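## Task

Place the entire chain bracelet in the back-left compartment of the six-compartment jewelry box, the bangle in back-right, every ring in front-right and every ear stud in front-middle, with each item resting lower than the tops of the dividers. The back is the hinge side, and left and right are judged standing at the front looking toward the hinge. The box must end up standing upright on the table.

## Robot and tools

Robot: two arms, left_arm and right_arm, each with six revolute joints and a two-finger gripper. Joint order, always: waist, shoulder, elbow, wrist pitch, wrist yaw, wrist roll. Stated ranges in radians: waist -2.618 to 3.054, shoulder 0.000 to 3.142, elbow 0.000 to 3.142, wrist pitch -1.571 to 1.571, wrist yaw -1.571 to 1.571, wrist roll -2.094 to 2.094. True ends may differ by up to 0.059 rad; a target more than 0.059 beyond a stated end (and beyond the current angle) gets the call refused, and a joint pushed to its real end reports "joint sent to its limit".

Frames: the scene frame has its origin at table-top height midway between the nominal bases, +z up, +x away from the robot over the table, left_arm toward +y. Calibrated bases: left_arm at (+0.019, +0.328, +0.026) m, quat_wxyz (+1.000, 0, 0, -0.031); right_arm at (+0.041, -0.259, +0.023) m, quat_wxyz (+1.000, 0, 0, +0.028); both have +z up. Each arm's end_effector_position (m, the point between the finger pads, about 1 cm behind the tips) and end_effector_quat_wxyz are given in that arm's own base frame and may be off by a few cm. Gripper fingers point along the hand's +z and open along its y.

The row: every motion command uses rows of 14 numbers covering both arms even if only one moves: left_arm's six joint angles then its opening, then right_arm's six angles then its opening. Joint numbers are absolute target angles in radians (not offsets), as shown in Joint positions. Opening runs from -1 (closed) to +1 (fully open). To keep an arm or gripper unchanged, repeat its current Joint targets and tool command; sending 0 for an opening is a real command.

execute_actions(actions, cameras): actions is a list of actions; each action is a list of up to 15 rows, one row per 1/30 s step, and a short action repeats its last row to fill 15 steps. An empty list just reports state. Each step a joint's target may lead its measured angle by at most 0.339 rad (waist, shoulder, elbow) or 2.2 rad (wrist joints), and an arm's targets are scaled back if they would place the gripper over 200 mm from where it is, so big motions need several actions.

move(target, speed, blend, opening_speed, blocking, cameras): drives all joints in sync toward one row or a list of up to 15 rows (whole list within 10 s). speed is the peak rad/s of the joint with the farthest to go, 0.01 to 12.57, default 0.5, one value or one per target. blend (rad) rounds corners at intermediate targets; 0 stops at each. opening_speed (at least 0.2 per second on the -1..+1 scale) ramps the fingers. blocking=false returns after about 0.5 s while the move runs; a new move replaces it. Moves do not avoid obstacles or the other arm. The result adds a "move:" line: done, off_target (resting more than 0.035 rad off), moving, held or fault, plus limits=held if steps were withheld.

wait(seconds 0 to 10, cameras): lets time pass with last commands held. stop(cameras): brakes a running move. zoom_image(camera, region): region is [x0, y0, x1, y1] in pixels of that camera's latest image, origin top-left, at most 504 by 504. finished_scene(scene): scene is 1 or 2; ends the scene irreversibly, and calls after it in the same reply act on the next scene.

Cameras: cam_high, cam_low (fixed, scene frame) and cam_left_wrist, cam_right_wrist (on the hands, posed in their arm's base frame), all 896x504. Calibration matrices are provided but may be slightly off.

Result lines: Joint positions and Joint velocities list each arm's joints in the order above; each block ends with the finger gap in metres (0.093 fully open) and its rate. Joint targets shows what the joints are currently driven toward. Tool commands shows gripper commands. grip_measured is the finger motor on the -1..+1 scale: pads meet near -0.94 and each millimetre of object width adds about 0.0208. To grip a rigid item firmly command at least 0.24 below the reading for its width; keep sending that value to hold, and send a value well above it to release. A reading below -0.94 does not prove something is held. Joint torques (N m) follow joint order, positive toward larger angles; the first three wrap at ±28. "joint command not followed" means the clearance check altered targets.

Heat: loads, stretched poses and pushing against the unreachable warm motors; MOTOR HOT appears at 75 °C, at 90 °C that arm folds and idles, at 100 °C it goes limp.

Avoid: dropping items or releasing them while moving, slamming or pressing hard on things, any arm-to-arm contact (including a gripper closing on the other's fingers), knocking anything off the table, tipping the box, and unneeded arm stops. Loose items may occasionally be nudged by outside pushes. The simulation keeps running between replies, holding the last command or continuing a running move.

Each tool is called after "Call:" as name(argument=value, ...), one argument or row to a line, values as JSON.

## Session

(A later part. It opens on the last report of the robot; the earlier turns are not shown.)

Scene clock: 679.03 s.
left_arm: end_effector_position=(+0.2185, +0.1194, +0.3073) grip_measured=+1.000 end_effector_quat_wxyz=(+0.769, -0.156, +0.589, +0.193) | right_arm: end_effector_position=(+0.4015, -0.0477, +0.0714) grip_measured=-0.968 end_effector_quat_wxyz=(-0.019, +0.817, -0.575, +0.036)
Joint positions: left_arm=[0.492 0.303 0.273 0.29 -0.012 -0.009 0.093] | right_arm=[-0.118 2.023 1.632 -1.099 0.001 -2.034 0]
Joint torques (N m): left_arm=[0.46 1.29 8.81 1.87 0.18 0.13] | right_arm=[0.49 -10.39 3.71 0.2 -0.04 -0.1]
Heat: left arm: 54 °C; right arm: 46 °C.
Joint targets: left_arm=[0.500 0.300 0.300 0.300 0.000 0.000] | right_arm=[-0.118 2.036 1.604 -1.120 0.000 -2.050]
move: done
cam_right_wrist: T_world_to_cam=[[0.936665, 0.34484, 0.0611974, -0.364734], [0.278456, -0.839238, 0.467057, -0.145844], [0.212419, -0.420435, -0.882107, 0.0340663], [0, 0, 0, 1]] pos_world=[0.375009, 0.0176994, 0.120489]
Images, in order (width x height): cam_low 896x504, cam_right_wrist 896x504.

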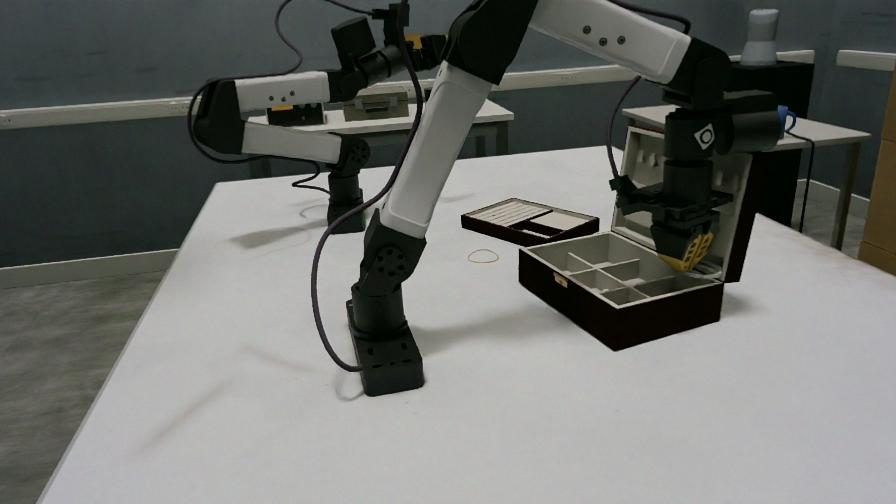

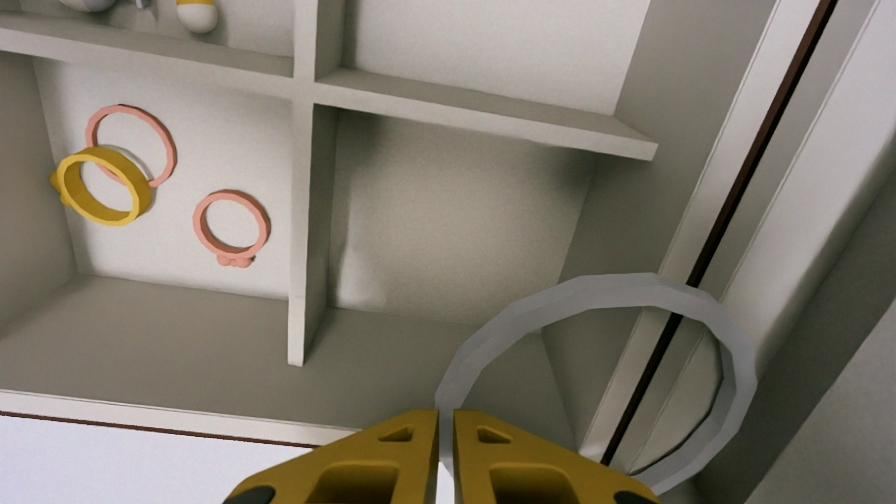

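Call:
move(
  target=[
    [0.5,0.3,0.3,0.3,0,0,1,-0.118,2.033,1.578,-1.175,0,-2.05,-1],
  ],
  speed=0.3,
  cameras=["cam_right_wrist"],
)

Scene clock: 685.70 s.
left_arm: end_effector_position=(+0.2185, +0.1194, +0.3073) grip_measured=+1.000 end_effector_quat_wxyz=(+0.769, -0.156, +0.589, +0.193) | right_arm: end_effector_position=(+0.3973, -0.0472, +0.0716) grip_measured=-0.968 end_effector_quat_wxyz=(-0.018, +0.818, -0.574, +0.034)
Joint positions: left_arm=[0.492 0.303 0.273 0.29 -0.012 -0.009 0.093] | right_arm=[-0.118 2.01 1.614 -1.098 0.001 -2.035 0]
Joint torques (N m): left_arm=[0.46 1.31 8.81 1.87 0.18 0.13] | right_arm=[0.5 -9.22 2.99 -0.37 -0.04 -0.11]
Heat: left arm: 54 °C; right arm: 46 °C.
Joint targets: left_arm=[0.500 0.300 0.300 0.300 0.000 0.000] | right_arm=[-0.118 2.033 1.578 -1.175 0.000 -2.050]
move: off_target (right_arm); right_arm: the wrist pitch is farthest, 0.077 rad from its target
cam_right_wrist: T_world_to_cam=[[0.936629, 0.34552, 0.0578117, -0.360628], [0.280834, -0.839198, 0.465703, -0.145261], [0.209425, -0.419955, -0.883051, 0.0366744], [0, 0, 0, 1]] pos_world=[0.370888, 0.0181026, 0.120883]

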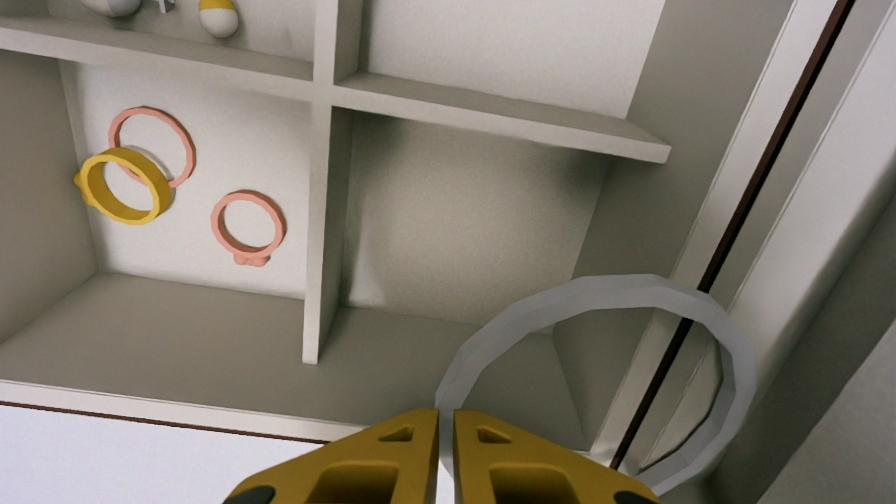

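Call:
move(
  target=[
    [0.5,0.3,0.3,0.3,0,0,1,-0.155,2.025,1.77,-1.31,0,-2.06,-1],
    [0.5,0.3,0.3,0.3,0,0,1,-0.155,2.05,1.66,-1.17,0,-2.06,-1],
  ],
  speed=0.3,
  cameras=["cam_right_wrist","cam_low"],
)

Scene clock: 727.83 s.
left_arm: end_effector_position=(+0.2185, +0.1194, +0.3073) grip_measured=+1.000 end_effector_quat_wxyz=(+0.769, -0.156, +0.589, +0.193) | right_arm: end_effector_position=(+0.3899, -0.0590, +0.0764) grip_measured=-0.968 end_effector_quat_wxyz=(-0.006, +0.811, -0.584, +0.012)
Joint positions: left_arm=[0.492 0.303 0.273 0.29 -0.012 -0.009 0.093] | right_arm=[-0.15 2.033 1.67 -1.182 0.001 -2.043 0]
Joint torques (N m): left_arm=[0.44 1.29 8.83 1.87 0.18 0.13] | right_arm=[0.06 -9.95 5.33 0.42 -0.04 -0.12]
Heat: left arm: 54 °C; right arm: 49 °C.
Joint targets: left_arm=[0.500 0.300 0.300 0.300 0.000 0.000] | right_arm=[-0.155 2.050 1.660 -1.170 0.000 -2.060]
move: done
cam_right_wrist: T_world_to_cam=[[0.946296, 0.323073, 0.0121898, -0.351544], [0.284036, -0.848782, 0.445974, -0.155669], [0.154429, -0.418561, -0.894963, 0.0598874], [0, 0, 0, 1]] pos_world=[0.367632, 0.00651219, 0.127306]
Images, in order (width x height): cam_low 896x504, cam_right_wrist 896x504.

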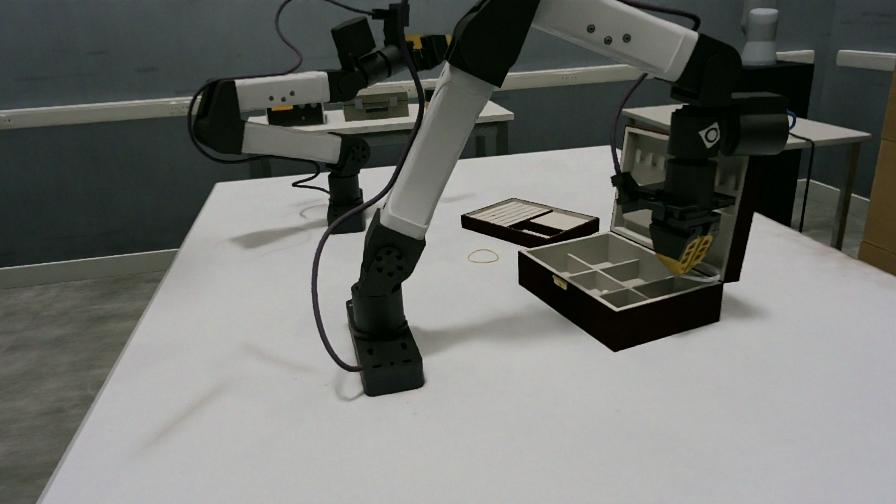

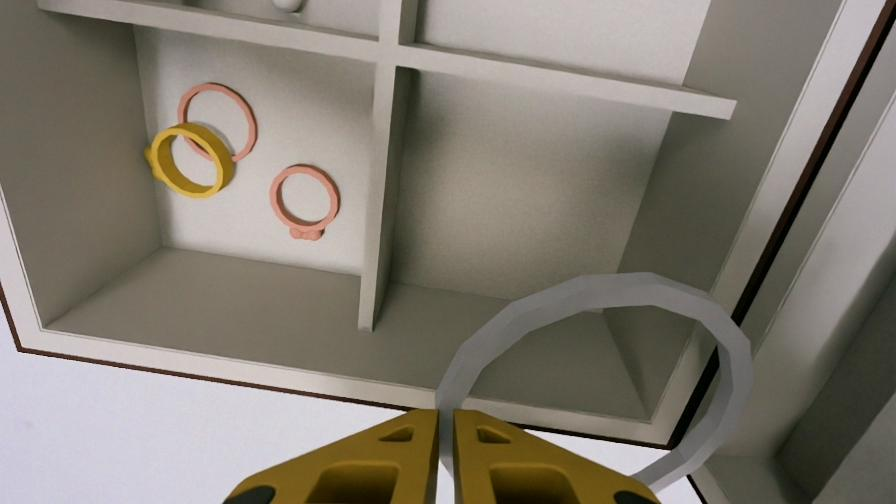

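Call:
move(
  target=[
    [0.5,0.3,0.3,0.3,0,0,1,-0.135,2.025,1.67,-1.2,0,-2.06,-1],
    [0.5,0.3,0.3,0.3,0,0,1,-0.135,2.066,1.55,-1.065,0,-2.06,-1],
  ],
  speed=0.2,
  cameras=["cam_right_wrist","cam_low"],
)

Scene clock: 746.83 s.
left_arm: end_effector_position=(+0.2185, +0.1194, +0.3073) grip_measured=+1.000 end_effector_quat_wxyz=(+0.769, -0.156, +0.589, +0.193) | right_arm: end_effector_position=(+0.4086, -0.0613, +0.0667) grip_measured=-0.973 end_effector_quat_wxyz=(-0.030, +0.812, -0.580, +0.062)
Joint positions: left_arm=[0.492 0.303 0.273 0.29 -0.012 -0.009 0.093] | right_arm=[-0.148 2.009 1.586 -1.011 0.002 -2.05 0]
Joint torques (N m): left_arm=[0.47 1.29 8.83 1.87 0.18 0.13] | right_arm=[1.61 -6.05 3.04 -0.03 -0.06 -0.05]
Heat: left arm: 54 °C; right arm: 48 °C.
Joint targets: left_arm=[0.500 0.300 0.300 0.300 0.000 0.000] | right_arm=[-0.135 2.066 1.550 -1.065 0.000 -2.060]
move: off_target (right_arm); right_arm: the shoulder is farthest, 0.057 rad from its target
cam_right_wrist: T_world_to_cam=[[0.93686, 0.331962, 0.109976, -0.370508], [0.23931, -0.837899, 0.490568, -0.142646], [0.254999, -0.433275, -0.864435, 0.00332748], [0, 0, 0, 1]] pos_world=[0.380402, 0.00491352, 0.113601]
Images, in order (width x height): cam_low 896x504, cam_right_wrist 896x504.

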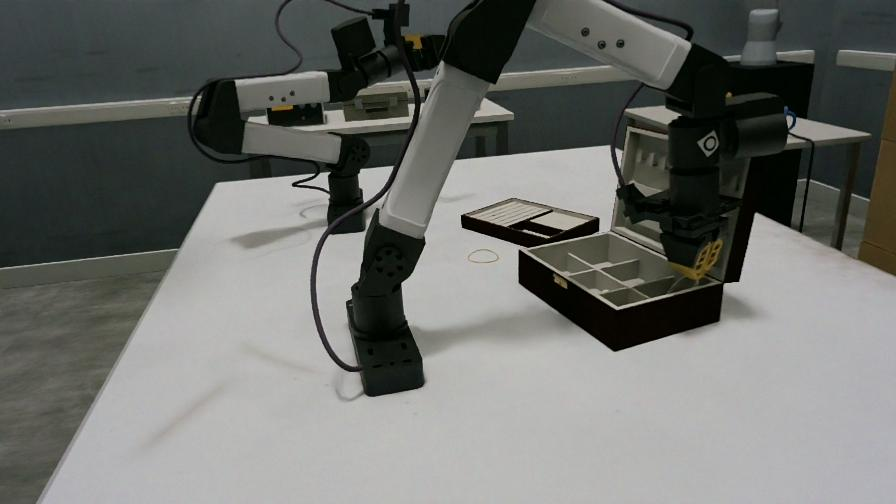

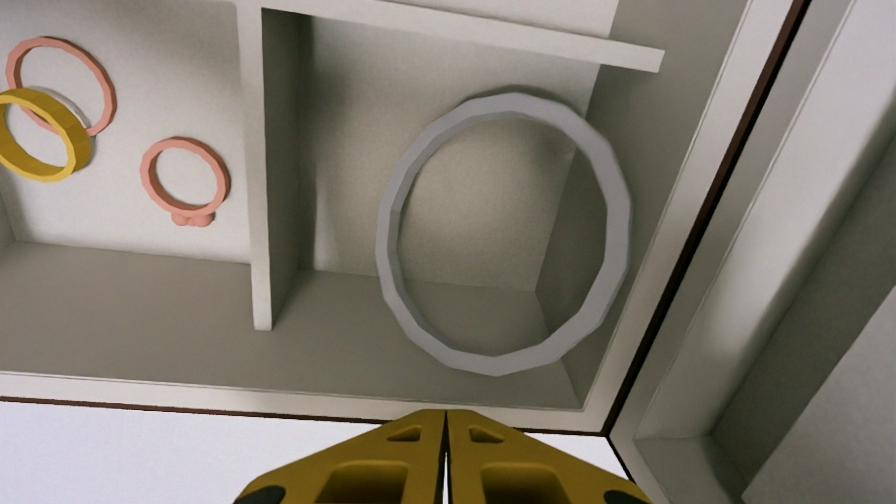

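Call:
move(
  target=[
    [0.5,0.3,0.3,0.3,0,0,1,-0.148,1.98,1.8,-1.35,0,-2.05,-1],
  ],
  speed=0.3,
  cameras=["cam_right_wrist","cam_low"],
)

Call:
zoom_image(
  camera="cam_low",
  region=[510, 210, 750, 350],
)

Scene clock: 753.27 s.
left_arm: end_effector_position=(+0.2185, +0.1194, +0.3073) grip_measured=+1.000 end_effector_quat_wxyz=(+0.769, -0.156, +0.589, +0.193) | right_arm: end_effector_position=(+0.3828, -0.0573, +0.1115) grip_measured=-0.973 end_effector_quat_wxyz=(-0.001, +0.814, -0.581, +0.004)
Joint positions: left_arm=[0.492 0.303 0.273 0.29 -0.012 -0.009 0.093] | right_arm=[-0.148 2.013 1.78 -1.33 0.002 -2.05 0]
Joint torques (N m): left_arm=[0.46 1.29 8.81 1.87 0.18 0.13] | right_arm=[0.46 -14.49 8.21 0.07 -0.06 0.04]
Heat: left arm: 54 °C; right arm: 49 °C.
Joint targets: left_arm=[0.500 0.300 0.300 0.300 0.000 0.000] | right_arm=[-0.148 1.980 1.800 -1.350 0.000 -2.050]
move: done
cam_right_wrist: T_world_to_cam=[[0.94349, 0.331366, -0.00482766, -0.342324], [0.299628, -0.84672, 0.439646, -0.172933], [0.141596, -0.416248, -0.898158, 0.0985449], [0, 0, 0, 1]] pos_world=[0.360842, 0.00802764, 0.162886]
Images, in order (width x height): cam_low 896x504, cam_right_wrist 896x504.

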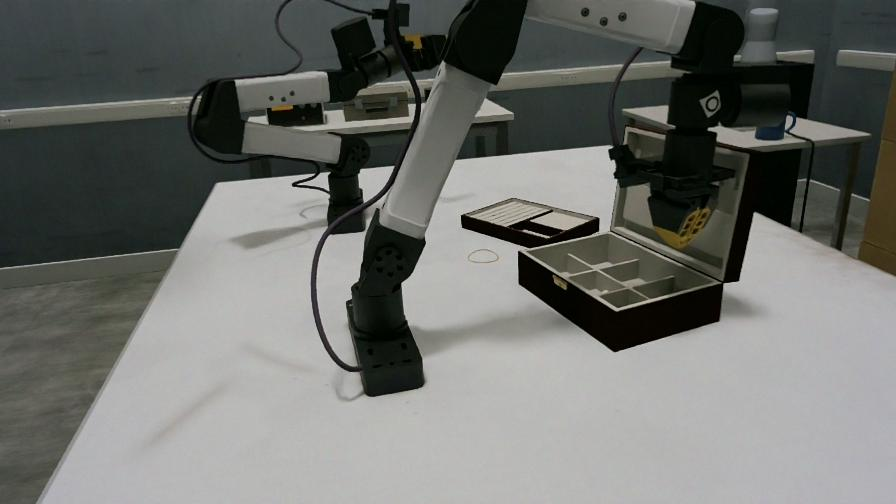

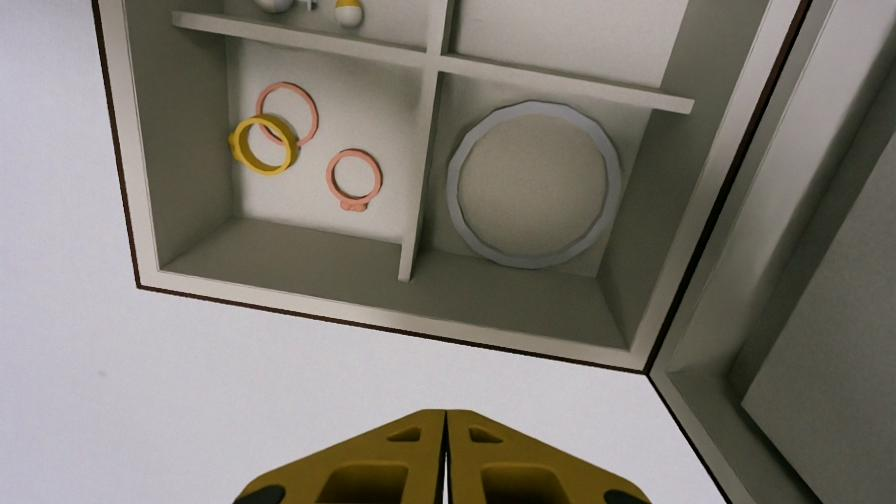

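Scaled by 2.100 (camera's finer frame: 1280x720).

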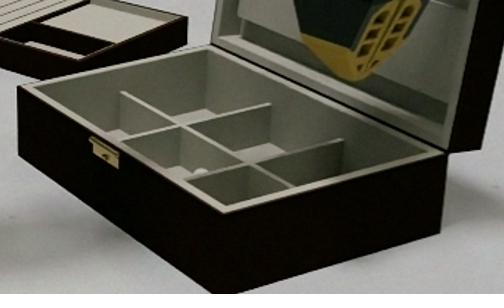

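Call:
move(
  target=[
    [0.5,0.3,0.3,0.3,0,0,1,0.1,1.76,1.6,-1.4,0,-1.5,-0.7],
    [0.5,0.3,0.3,0.3,0,0,1,0.6,1.76,1.55,-1.36,0,-0.5,-0.7],
    [0.5,0.3,0.3,0.3,0,0,1,0.885,1.9244,1.5664,-1.2,0,0,-0.5],
  ],
  speed=0.8,
  blend=0.08,
  cameras=["cam_right_wrist"],
)

Scene clock: 768.77 s.
left_arm: end_effector_position=(+0.2185, +0.1194, +0.3073) grip_measured=+1.000 end_effector_quat_wxyz=(+0.769, -0.156, +0.589, +0.193) | right_arm: end_effector_position=(+0.2268, +0.2781, +0.0905) grip_measured=-0.502 end_effector_quat_wxyz=(-0.001, -0.435, +0.901, -0.001)
Joint positions: left_arm=[0.492 0.303 0.273 0.29 -0.012 -0.009 0.093] | right_arm=[0.887 1.915 1.559 -1.218 0.002 -0.012 0.021]
Joint torques (N m): left_arm=[0.44 1.31 8.81 1.87 0.18 0.13] | right_arm=[0.28 -9.57 7.04 0.53 0.01 0.19]
Motor temperatures (°C): left_arm=[26 32 47 55 26 27 27] | right_arm=[30 53 41 28 26 25 28]
Heat: left arm: 55 °C; right arm: 53 °C.
Joint targets: left_arm=[0.500 0.300 0.300 0.300 0.000 0.000] | right_arm=[0.885 1.924 1.567 -1.200 0.000 0.000]
move: done
cam_right_wrist: T_world_to_cam=[[0.786994, -0.616898, -0.00883581, -0.0068688], [-0.551677, -0.710057, 0.437576, 0.322316], [-0.276213, -0.339495, -0.899138, 0.314833], [0, 0, 0, 1]] pos_world=[0.270181, 0.331509, 0.14198]

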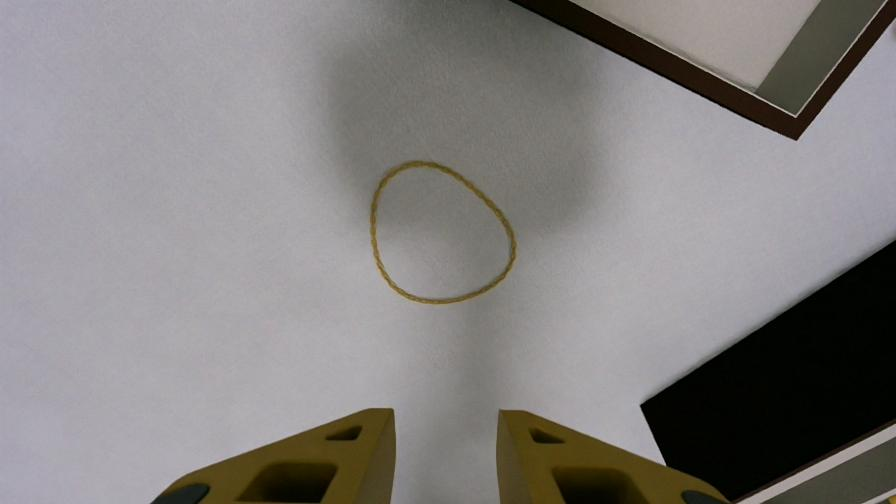

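Call:
move(
  target=[
    [0.5,0.3,0.3,0.3,0,0,1,0.965,2.015,1.4084,-0.95,0,0,-0.5],
  ],
  speed=0.5,
  cameras=["cam_right_wrist"],
)

Scene clock: 779.47 s.
left_arm: end_effector_position=(+0.2185, +0.1194, +0.3073) grip_measured=+1.000 end_effector_quat_wxyz=(+0.769, -0.156, +0.589, +0.193) | right_arm: end_effector_position=(+0.2112, +0.3029, +0.0227) grip_measured=-0.502 end_effector_quat_wxyz=(+0.002, -0.468, +0.884, +0.000)
Joint positions: left_arm=[0.492 0.303 0.273 0.29 -0.012 -0.009 0.093] | right_arm=[0.963 2.007 1.412 -0.971 0.002 -0.012 0.021]
Joint torques (N m): left_arm=[0.46 1.31 8.81 1.87 0.18 0.12] | right_arm=[0.66 -10.26 5.65 0.58 0.01 0.17]
Motor temperatures (°C): left_arm=[26 31 47 55 26 27 27] | right_arm=[30 52 41 28 26 25 28]
Heat: left arm: 55 °C; right arm: 52 °C.
Joint targets: left_arm=[0.500 0.300 0.300 0.300 0.000 0.000] | right_arm=[0.965 2.015 1.409 -0.950 0.000 0.000]
move: done
cam_right_wrist: T_world_to_cam=[[0.83115, -0.555987, -0.00824298, -0.00768261], [-0.498838, -0.752103, 0.430698, 0.36263], [-0.245662, -0.353863, -0.902458, 0.255977], [0, 0, 0, 1]] pos_world=[0.250163, 0.359045, 0.0747612]

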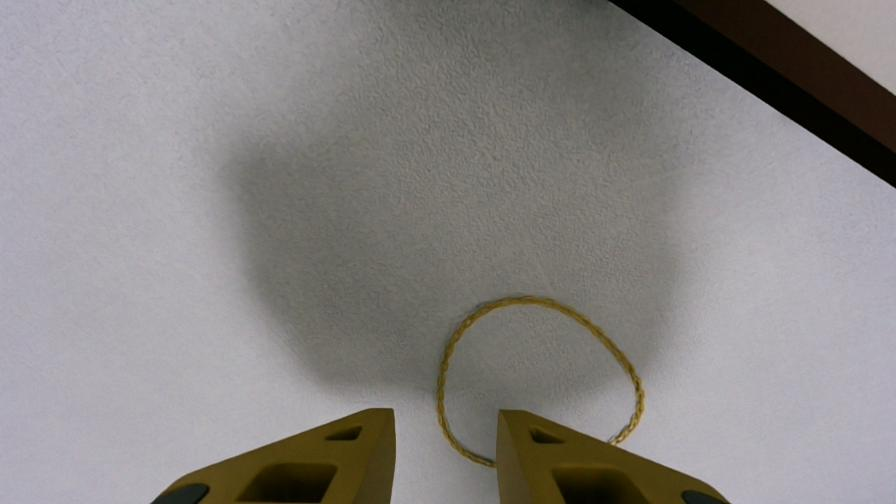

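Call:
move(
  target=[0.5,0.3,0.3,0.3,0,0,1,0.967,2.044,1.364,-0.876,0,0,-0.5],
  speed=0.2,
  cameras=["cam_right_wrist"],
)

Call:
move(
  target=[0.5,0.3,0.3,0.3,0,0,1,0.967,2.044,1.364,-0.876,0,0,-1],
  opening_speed=0.4,
  cameras=["cam_right_wrist"],
)

Call:
move(
  target=[0.5,0.3,0.3,0.3,0,0,1,0.965,2.0,1.55,-1.1,0,0,-1],
  speed=0.3,
  cameras=["cam_right_wrist","cam_low"],
)

Scene clock: 787.27 s.
left_arm: end_effector_position=(+0.2185, +0.1194, +0.3073) grip_measured=+1.000 end_effector_quat_wxyz=(+0.769, -0.156, +0.589, +0.193) | right_arm: end_effector_position=(+0.2117, +0.3037, +0.0042) grip_measured=-0.502 end_effector_quat_wxyz=(+0.005, -0.468, +0.884, +0.002)
Joint positions: left_arm=[0.492 0.303 0.273 0.29 -0.012 -0.009 0.093] | right_arm=[0.963 2.032 1.37 -0.898 0.002 -0.012 0.021]
Joint torques (N m): left_arm=[0.46 1.31 8.81 1.87 0.18 0.13] | right_arm=[0.83 -9.89 5.33 0.57 0 0.17]
Motor temperatures (°C): left_arm=[26 31 47 55 26 27 27] | right_arm=[30 52 40 28 26 25 28]
Heat: left arm: 55 °C; right arm: 52 °C.
Joint targets: left_arm=[0.500 0.300 0.300 0.300 0.000 0.000] | right_arm=[0.967 2.044 1.364 -0.876 0.000 0.000]
move: done
cam_right_wrist: T_world_to_cam=[[0.831173, -0.555955, -0.00815408, -0.00782524], [-0.500417, -0.754373, 0.424857, 0.372493], [-0.242353, -0.349049, -0.905224, 0.237584], [0, 0, 0, 1]] pos_world=[0.250485, 0.359577, 0.0567459]

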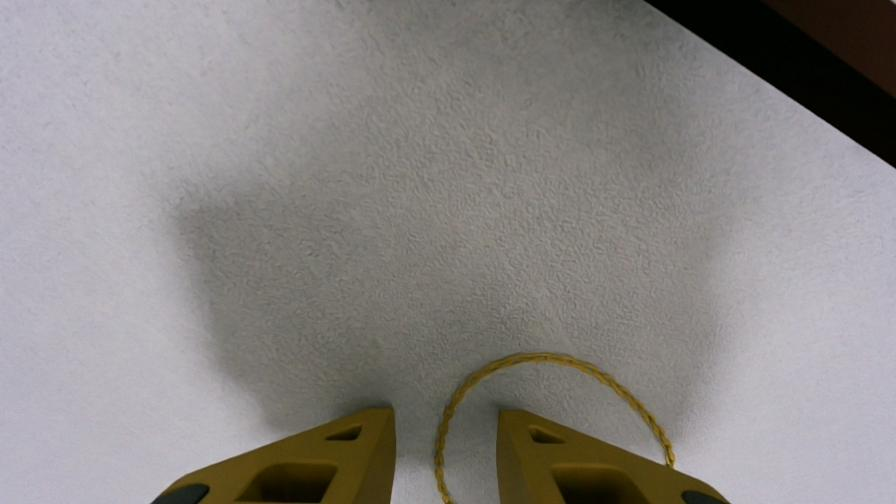

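Scene clock: 788.73 s.
left_arm: end_effector_position=(+0.2185, +0.1194, +0.3073) grip_measured=+1.000 end_effector_quat_wxyz=(+0.769, -0.156, +0.589, +0.193) | right_arm: end_effector_position=(+0.2119, +0.3039, +0.0042) grip_measured=-0.973 end_effector_quat_wxyz=(+0.006, -0.468, +0.884, +0.002)
Joint positions: left_arm=[0.492 0.303 0.273 0.29 -0.012 -0.009 0.093] | right_arm=[0.963 2.032 1.37 -0.897 0.002 -0.012 0]
Joint torques (N m): left_arm=[0.46 1.31 8.8 1.87 0.18 0.13] | right_arm=[0.84 -9.88 5.33 0.57 0.01 0.17]
Motor temperatures (°C): left_arm=[26 31 47 55 26 27 27] | right_arm=[30 52 40 28 26 25 28]
Heat: left arm: 55 °C; right arm: 52 °C.
Joint targets: left_arm=[0.500 0.300 0.300 0.300 0.000 0.000] | right_arm=[0.967 2.044 1.364 -0.876 0.000 0.000]
move: done
cam_right_wrist: T_world_to_cam=[[0.831177, -0.555949, -0.00809355, -0.00780354], [-0.500703, -0.754752, 0.423847, 0.372924], [-0.241746, -0.348239, -0.905698, 0.237352], [0, 0, 0, 1]] pos_world=[0.250589, 0.359782, 0.0568432]

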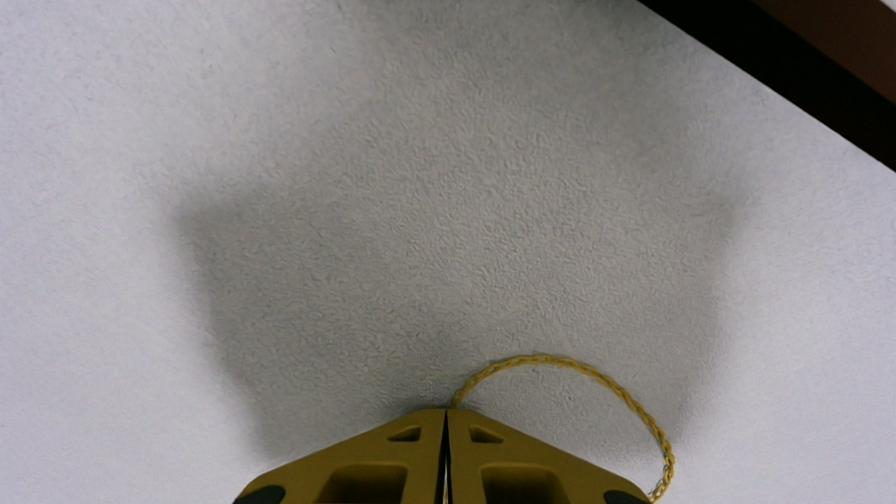

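Scene clock: 790.17 s.
left_arm: end_effector_position=(+0.2185, +0.1194, +0.3073) grip_measured=+1.000 end_effector_quat_wxyz=(+0.769, -0.156, +0.589, +0.193) | right_arm: end_effector_position=(+0.2158, +0.3095, +0.0425) grip_measured=-0.973 end_effector_quat_wxyz=(-0.007, -0.468, +0.884, -0.004)
Joint positions: left_arm=[0.492 0.303 0.273 0.29 -0.012 -0.009 0.093] | right_arm=[0.963 2.032 1.531 -1.085 0.002 -0.012 0]
Joint torques (N m): left_arm=[0.47 1.31 8.81 1.87 0.18 0.13] | right_arm=[0.68 -14.37 7.99 0.13 0 0.17]
Motor temperatures (°C): left_arm=[26 31 47 55 26 27 27] | right_arm=[30 53 40 28 26 25 28]
Heat: left arm: 55 °C; right arm: 53 °C.
Joint targets: left_arm=[0.500 0.300 0.300 0.300 0.000 0.000] | right_arm=[0.965 2.000 1.550 -1.100 0.000 0.000]
move: done
cam_right_wrist: T_world_to_cam=[[0.831054, -0.556124, -0.00864358, -0.00759646], [-0.493742, -0.744809, 0.448864, 0.35731], [-0.256062, -0.368763, -0.893558, 0.283765], [0, 0, 0, 1]] pos_world=[0.255393, 0.366545, 0.0931109]
Images, in order (width x height): cam_low 896x504, cam_right_wrist 896x504.

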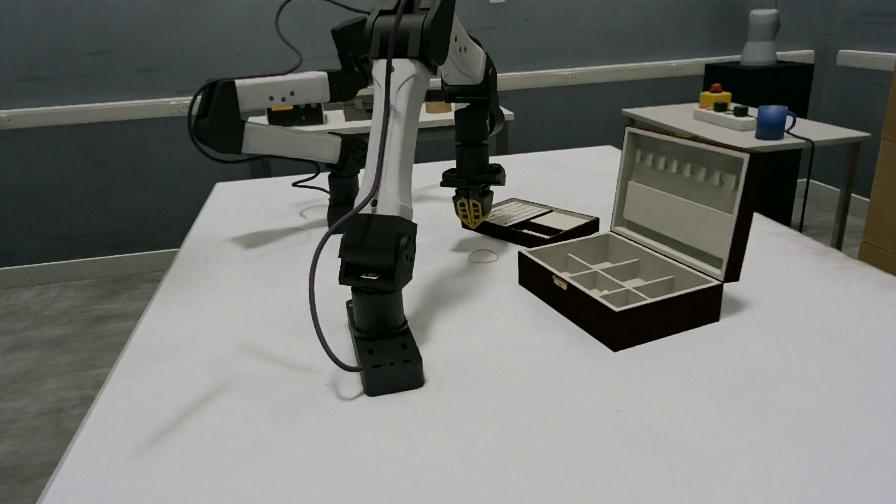

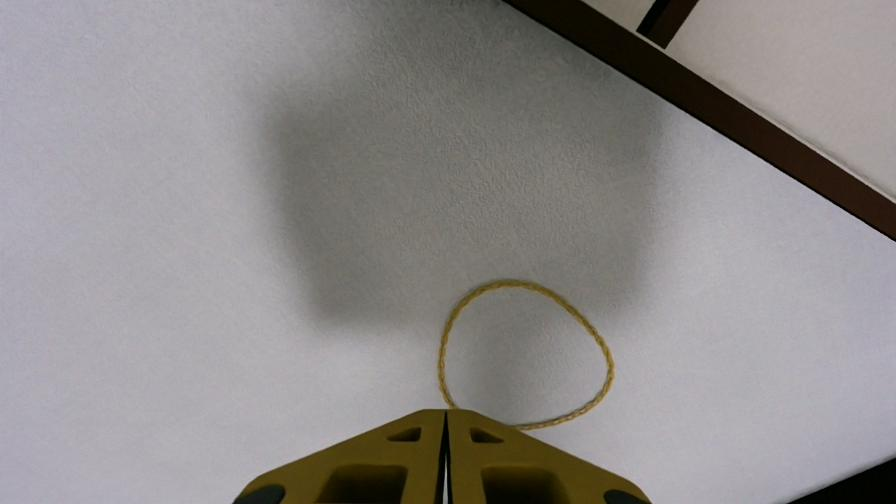

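Call:
move(
  target=[
    [0.5,0.3,0.3,0.3,0,0,1,0.967,2.03,1.44,-0.98,0,0,-0.5],
    [0.5,0.3,0.3,0.3,0,0,1,0.967,2.062,1.346,-0.845,0,0,-0.5],
  ],
  speed=0.2,
  cameras=["cam_right_wrist"],
)

Call:
move(
  target=[0.5,0.3,0.3,0.3,0,0,1,0.967,2.062,1.346,-0.845,0,0,-1],
  opening_speed=0.4,
  cameras=["cam_right_wrist"],
)

Call:
move(
  target=[0.5,0.3,0.3,0.3,0,0,1,0.965,2.0,1.55,-1.1,0,0,-1],
  speed=0.3,
  cameras=["cam_right_wrist","cam_low"],
)

Scene clock: 800.77 s.
left_arm: end_effector_position=(+0.2185, +0.1194, +0.3073) grip_measured=+1.000 end_effector_quat_wxyz=(+0.769, -0.156, +0.589, +0.193) | right_arm: end_effector_position=(+0.2103, +0.3016, -0.0012) grip_measured=-0.502 end_effector_quat_wxyz=(-0.001, -0.468, +0.884, -0.002)
Joint positions: left_arm=[0.492 0.303 0.273 0.29 -0.012 -0.009 0.093] | right_arm=[0.963 2.043 1.363 -0.894 0.002 -0.011 0.021]
Joint torques (N m): left_arm=[0.46 1.31 8.83 1.87 0.18 0.13] | right_arm=[0.83 -9.28 4.19 0.84 0 0.17]
Motor temperatures (°C): left_arm=[26 31 47 55 26 27 27] | right_arm=[30 57 40 28 26 25 28]
Heat: left arm: 55 °C; right arm: 57 °C.
Joint targets: left_arm=[0.500 0.300 0.300 0.300 0.000 0.000] | right_arm=[0.967 2.062 1.346 -0.845 0.000 0.000]
move: off_target (right_arm); right_arm: the wrist pitch is farthest, 0.049 rad from its target
cam_right_wrist: T_world_to_cam=[[0.830889, -0.556375, -0.00837202, -0.0076738], [-0.497331, -0.749294, 0.437287, 0.370445], [-0.249569, -0.359174, -0.899283, 0.236115], [0, 0, 0, 1]] pos_world=[0.249537, 0.358109, 0.0502789]

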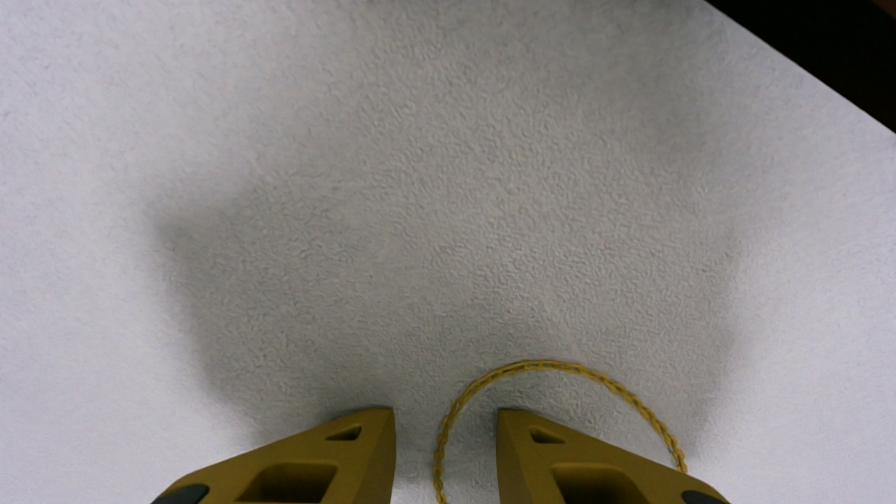

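Scene clock: 802.23 s.
left_arm: end_effector_position=(+0.2185, +0.1194, +0.3073) grip_measured=+1.000 end_effector_quat_wxyz=(+0.769, -0.156, +0.589, +0.193) | right_arm: end_effector_position=(+0.2097, +0.3041, -0.0012) grip_measured=-0.971 end_effector_quat_wxyz=(+0.001, -0.469, +0.883, +0.003)
Joint positions: left_arm=[0.492 0.303 0.273 0.29 -0.012 -0.009 0.093] | right_arm=[0.965 2.043 1.363 -0.886 -0.005 -0.011 0]
Joint torques (N m): left_arm=[0.46 1.31 8.81 1.87 0.18 0.13] | right_arm=[0.69 -9.31 4.18 0.78 0.08 0.17]
Motor temperatures (°C): left_arm=[26 31 47 55 26 27 27] | right_arm=[30 57 40 28 26 25 28]
Heat: left arm: 55 °C; right arm: 57 °C.
Joint targets: left_arm=[0.500 0.300 0.300 0.300 0.000 0.000] | right_arm=[0.967 2.062 1.346 -0.845 0.000 0.000]
move: off_target (right_arm); right_arm: the wrist pitch is farthest, 0.041 rad from its target
cam_right_wrist: T_world_to_cam=[[0.831967, -0.554608, -0.0155601, -0.0065582], [-0.49503, -0.754676, 0.430592, 0.373137], [-0.250553, -0.350536, -0.902412, 0.234519], [0, 0, 0, 1]] pos_world=[0.24893, 0.360168, 0.0508603]

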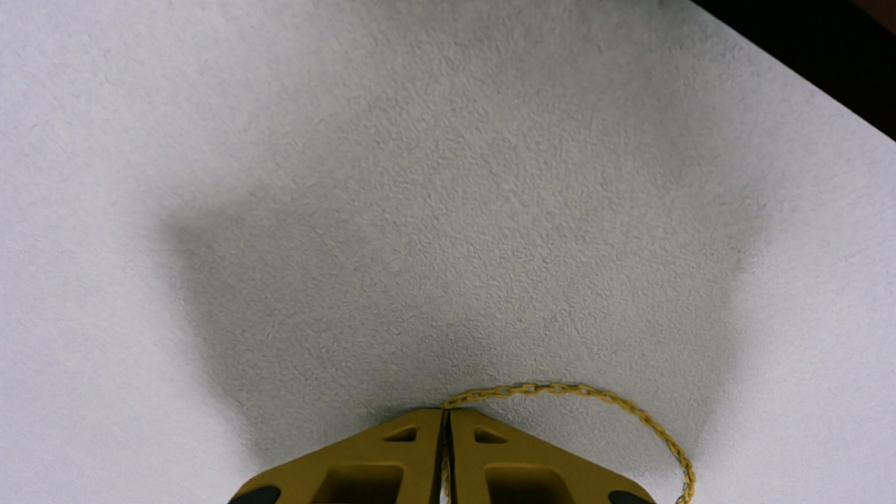

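Scene clock: 803.77 s.
left_arm: end_effector_position=(+0.2185, +0.1194, +0.3073) grip_measured=+1.000 end_effector_quat_wxyz=(+0.769, -0.156, +0.589, +0.193) | right_arm: end_effector_position=(+0.2141, +0.3104, +0.0418) grip_measured=-0.971 end_effector_quat_wxyz=(-0.009, -0.469, +0.883, -0.002)
Joint positions: left_arm=[0.492 0.303 0.273 0.29 -0.012 -0.009 0.093] | right_arm=[0.965 2.033 1.53 -1.085 -0.005 -0.011 0]
Joint torques (N m): left_arm=[0.46 1.31 8.81 1.87 0.18 0.13] | right_arm=[0.5 -14.5 8.01 0.18 0.08 0.17]
Motor temperatures (°C): left_arm=[26 31 47 55 26 27 27] | right_arm=[29 57 40 28 26 25 28]
Heat: left arm: 55 °C; right arm: 57 °C.
Joint targets: left_arm=[0.500 0.300 0.300 0.300 0.000 0.000] | right_arm=[0.965 2.000 1.550 -1.100 0.000 0.000]
move: done
cam_right_wrist: T_world_to_cam=[[0.831721, -0.554965, -0.0159159, -0.00573825], [-0.489557, -0.746613, 0.450447, 0.356997], [-0.261866, -0.366855, -0.892661, 0.283775], [0, 0, 0, 1]] pos_world=[0.253854, 0.367458, 0.0924148]
Images, in order (width x height): cam_low 896x504, cam_right_wrist 896x504.

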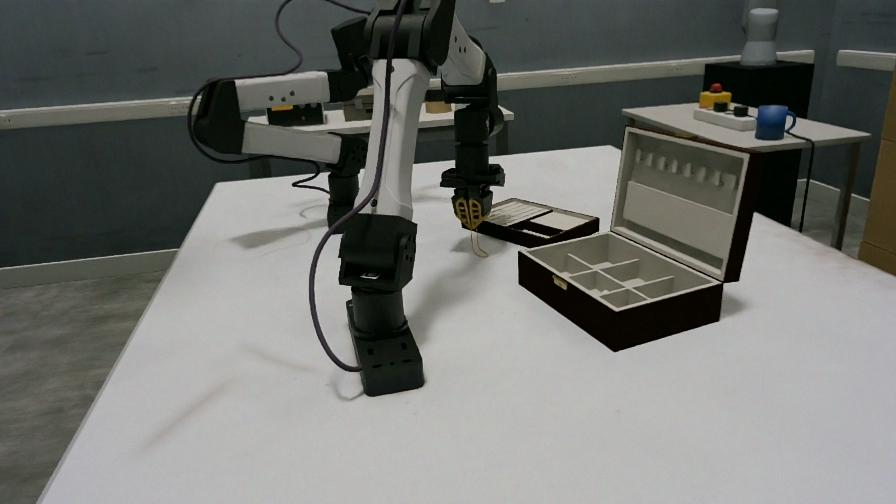

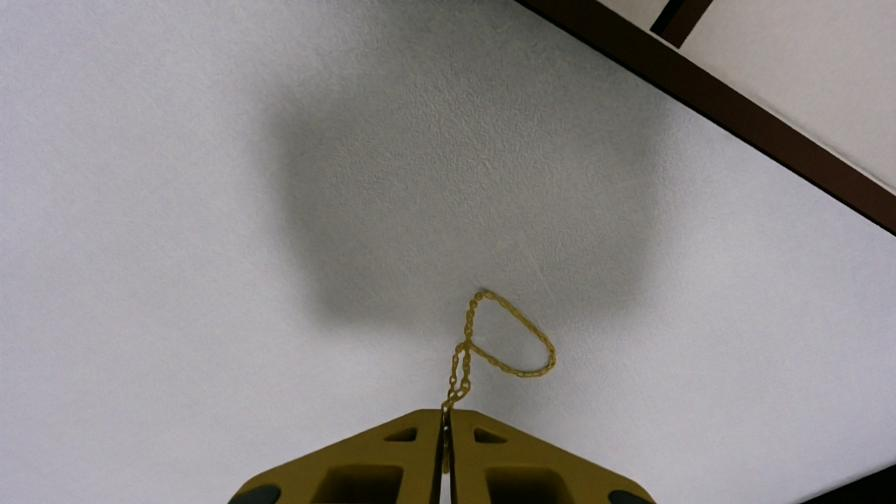

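Call:
move(
  target=[
    [0.5,0.3,0.3,0.3,0,0,1,0.965,1.98,1.98,-1.55,0,0,-1],
    [0.5,0.3,0.3,0.3,0,0,1,0.6,1.93,1.95,-1.55,0,-1.0,-1],
    [0.5,0.3,0.3,0.3,0,0,1,0.322,2.08,2.1,-1.56,0,-1.57,-1],
  ],
  speed=0.5,
  blend=0.06,
  cameras=["cam_right_wrist","cam_low"],
)

Call:
zoom_image(
  camera="cam_low",
  region=[500, 120, 760, 360],
)

Scene clock: 828.57 s.
left_arm: end_effector_position=(+0.2185, +0.1194, +0.3073) grip_measured=+1.000 end_effector_quat_wxyz=(+0.769, -0.155, +0.589, +0.193) | right_arm: end_effector_position=(+0.3801, +0.1269, +0.1665) grip_measured=-0.971 end_effector_quat_wxyz=(-0.019, +0.806, -0.592, +0.012)
Joint positions: left_arm=[0.492 0.303 0.273 0.29 -0.012 -0.009 0.093] | right_arm=[0.321 2.066 2.078 -1.537 -0.003 -1.553 0]
Joint torques (N m): left_arm=[0.46 1.31 8.83 1.87 0.17 0.13] | right_arm=[0.54 -10.45 8.34 0.21 -0.01 -0.08]
Motor temperatures (°C): left_arm=[26 31 47 55 26 27 27] | right_arm=[29 59 41 28 26 25 28]
Heat: left arm: 55 °C; right arm: 59 °C.
Joint targets: left_arm=[0.500 0.300 0.300 0.300 0.000 0.000] | right_arm=[0.322 2.080 2.100 -1.553 0.000 -1.570]
joint sent to its limit (right arm) — the wrist pitch, lower limit.
move: done
cam_right_wrist: T_world_to_cam=[[0.95177, 0.304822, 0.0348828, -0.406978], [0.260758, -0.863572, 0.431565, -0.0221184], [0.161674, -0.401655, -0.901407, 0.216032], [0, 0, 0, 1]] pos_world=[0.35819, 0.191725, 0.218475]
Images, in order (width x height): cam_low 896x504, cam_right_wrist 896x504.

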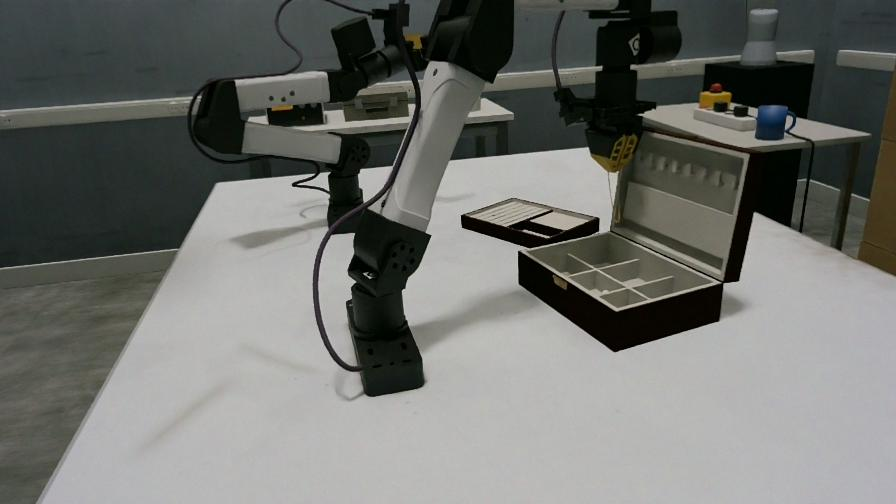

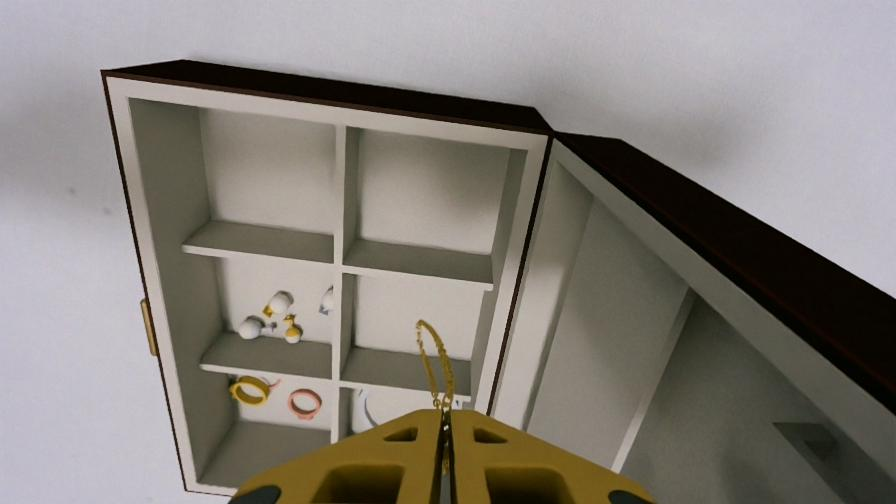

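Scaled by 1.938 (camera's finer frame: 1280x720).

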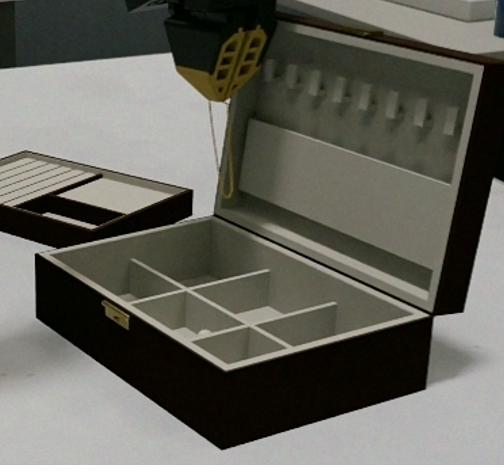

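Call:
move(
  target=[
    [0.5,0.3,0.3,0.3,0,0,1,0.327,2.062,1.79,-1.315,0,-1.57,-1],
    [0.5,0.3,0.3,0.3,0,0,1,0.327,2.077,1.661,-1.165,0,-1.57,-1],
  ],
  speed=0.3,
  cameras=["cam_right_wrist","cam_low"],
)

Scene clock: 836.93 s.
left_arm: end_effector_position=(+0.2185, +0.1194, +0.3073) grip_measured=+1.000 end_effector_quat_wxyz=(+0.769, -0.155, +0.589, +0.193) | right_arm: end_effector_position=(+0.3872, +0.1292, +0.0728) grip_measured=-0.971 end_effector_quat_wxyz=(-0.025, +0.806, -0.591, +0.016)
Joint positions: left_arm=[0.492 0.303 0.273 0.29 -0.012 -0.009 0.093] | right_arm=[0.321 2.059 1.691 -1.145 -0.002 -1.554 0]
Joint torques (N m): left_arm=[0.46 1.31 8.83 1.87 0.17 0.13] | right_arm=[0.98 -10.1 3.51 0.18 -0.02 -0.11]
Motor temperatures (°C): left_arm=[26 31 47 55 26 27 27] | right_arm=[29 58 41 28 26 25 28]
Heat: left arm: 55 °C; right arm: 58 °C.
Joint targets: left_arm=[0.500 0.300 0.300 0.300 0.000 0.000] | right_arm=[0.327 2.077 1.661 -1.165 0.000 -1.570]
move: done
cam_right_wrist: T_world_to_cam=[[0.95076, 0.306089, 0.0486336, -0.411895], [0.256287, -0.864704, 0.431978, 0.0202649], [0.174277, -0.398243, -0.900572, 0.125925], [0, 0, 0, 1]] pos_world=[0.364474, 0.193748, 0.124682]
Images, in order (width x height): cam_low 896x504, cam_right_wrist 896x504.

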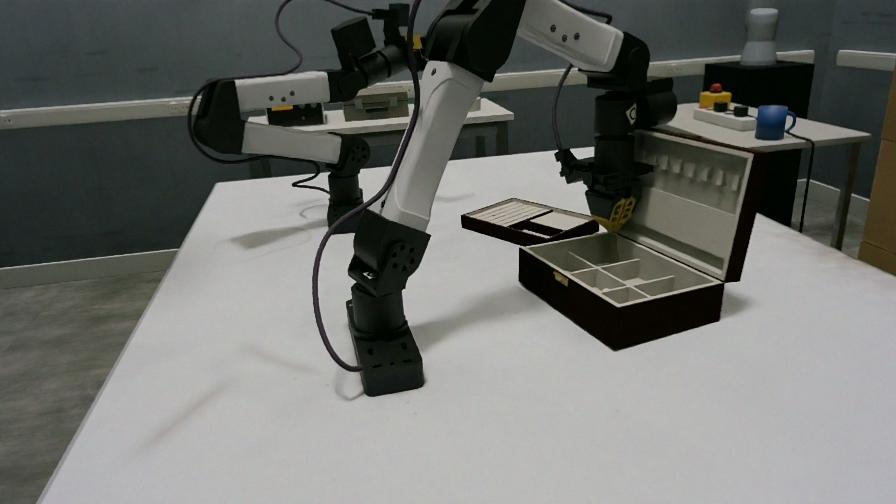

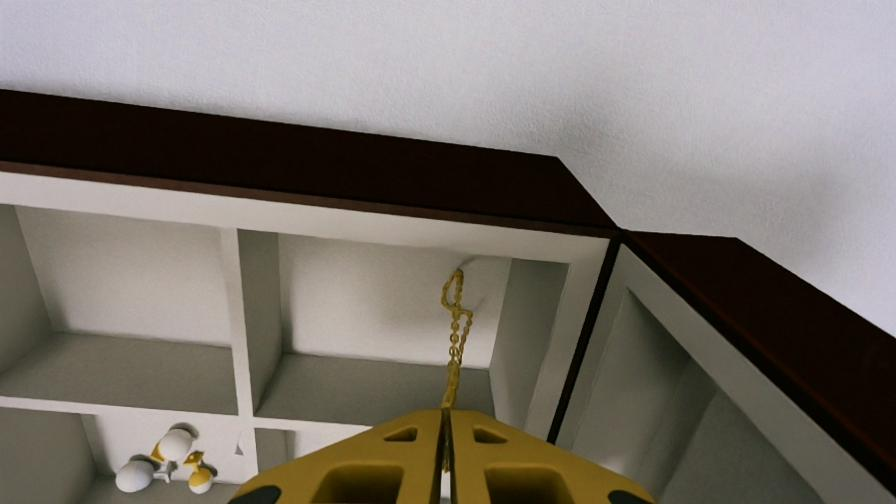

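Call:
move(
  target=[
    [0.5,0.3,0.3,0.3,0,0,1,0.311,2.03,1.62,-1.18,0,-1.57,-1],
    [0.5,0.3,0.3,0.3,0,0,1,0.311,2.062,1.57,-1.11,0,-1.57,-1],
  ],
  speed=0.3,
  cameras=["cam_right_wrist"],
)

Scene clock: 848.03 s.
left_arm: end_effector_position=(+0.2185, +0.1194, +0.3073) grip_measured=+1.000 end_effector_quat_wxyz=(+0.769, -0.155, +0.589, +0.193) | right_arm: end_effector_position=(+0.3887, +0.1281, +0.0701) grip_measured=-0.971 end_effector_quat_wxyz=(-0.044, +0.805, -0.591, +0.031)
Joint positions: left_arm=[0.492 0.303 0.273 0.29 -0.012 -0.009 0.093] | right_arm=[0.318 2.018 1.617 -1.062 -0.001 -1.556 0]
Joint torques (N m): left_arm=[0.46 1.29 8.81 1.87 0.18 0.13] | right_arm=[-0.13 -7.38 2.06 0.01 -0.01 -0.06]
Motor temperatures (°C): left_arm=[26 31 47 55 26 27 27] | right_arm=[29 58 41 28 26 25 28]
Heat: left arm: 55 °C; right arm: 58 °C.
Joint targets: left_arm=[0.500 0.300 0.300 0.300 0.000 0.000] | right_arm=[0.311 2.062 1.570 -1.110 0.000 -1.570]
move: off_target (right_arm); right_arm: the wrist pitch is farthest, 0.048 rad from its target
cam_right_wrist: T_world_to_cam=[[0.947953, 0.303177, 0.0973016, -0.414795], [0.234569, -0.871589, 0.430476, 0.0296378], [0.215318, -0.385248, -0.897342, 0.104988], [0, 0, 0, 1]] pos_world=[0.363649, 0.192035, 0.121812]

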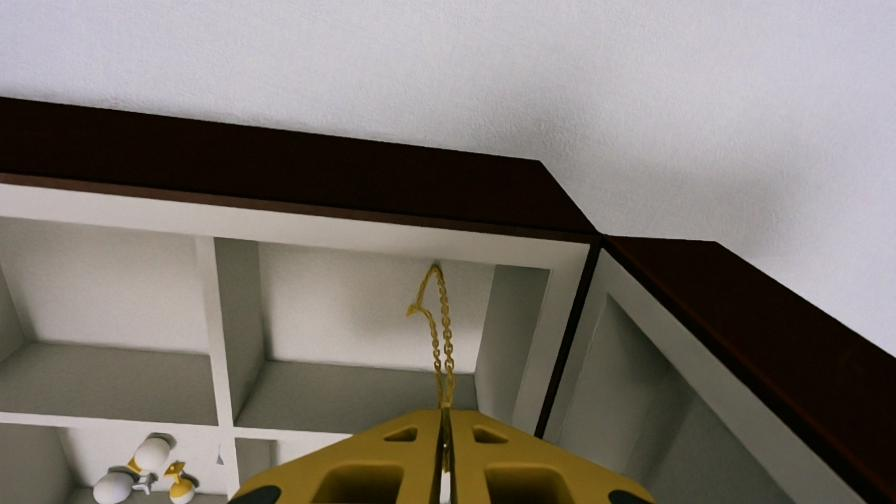

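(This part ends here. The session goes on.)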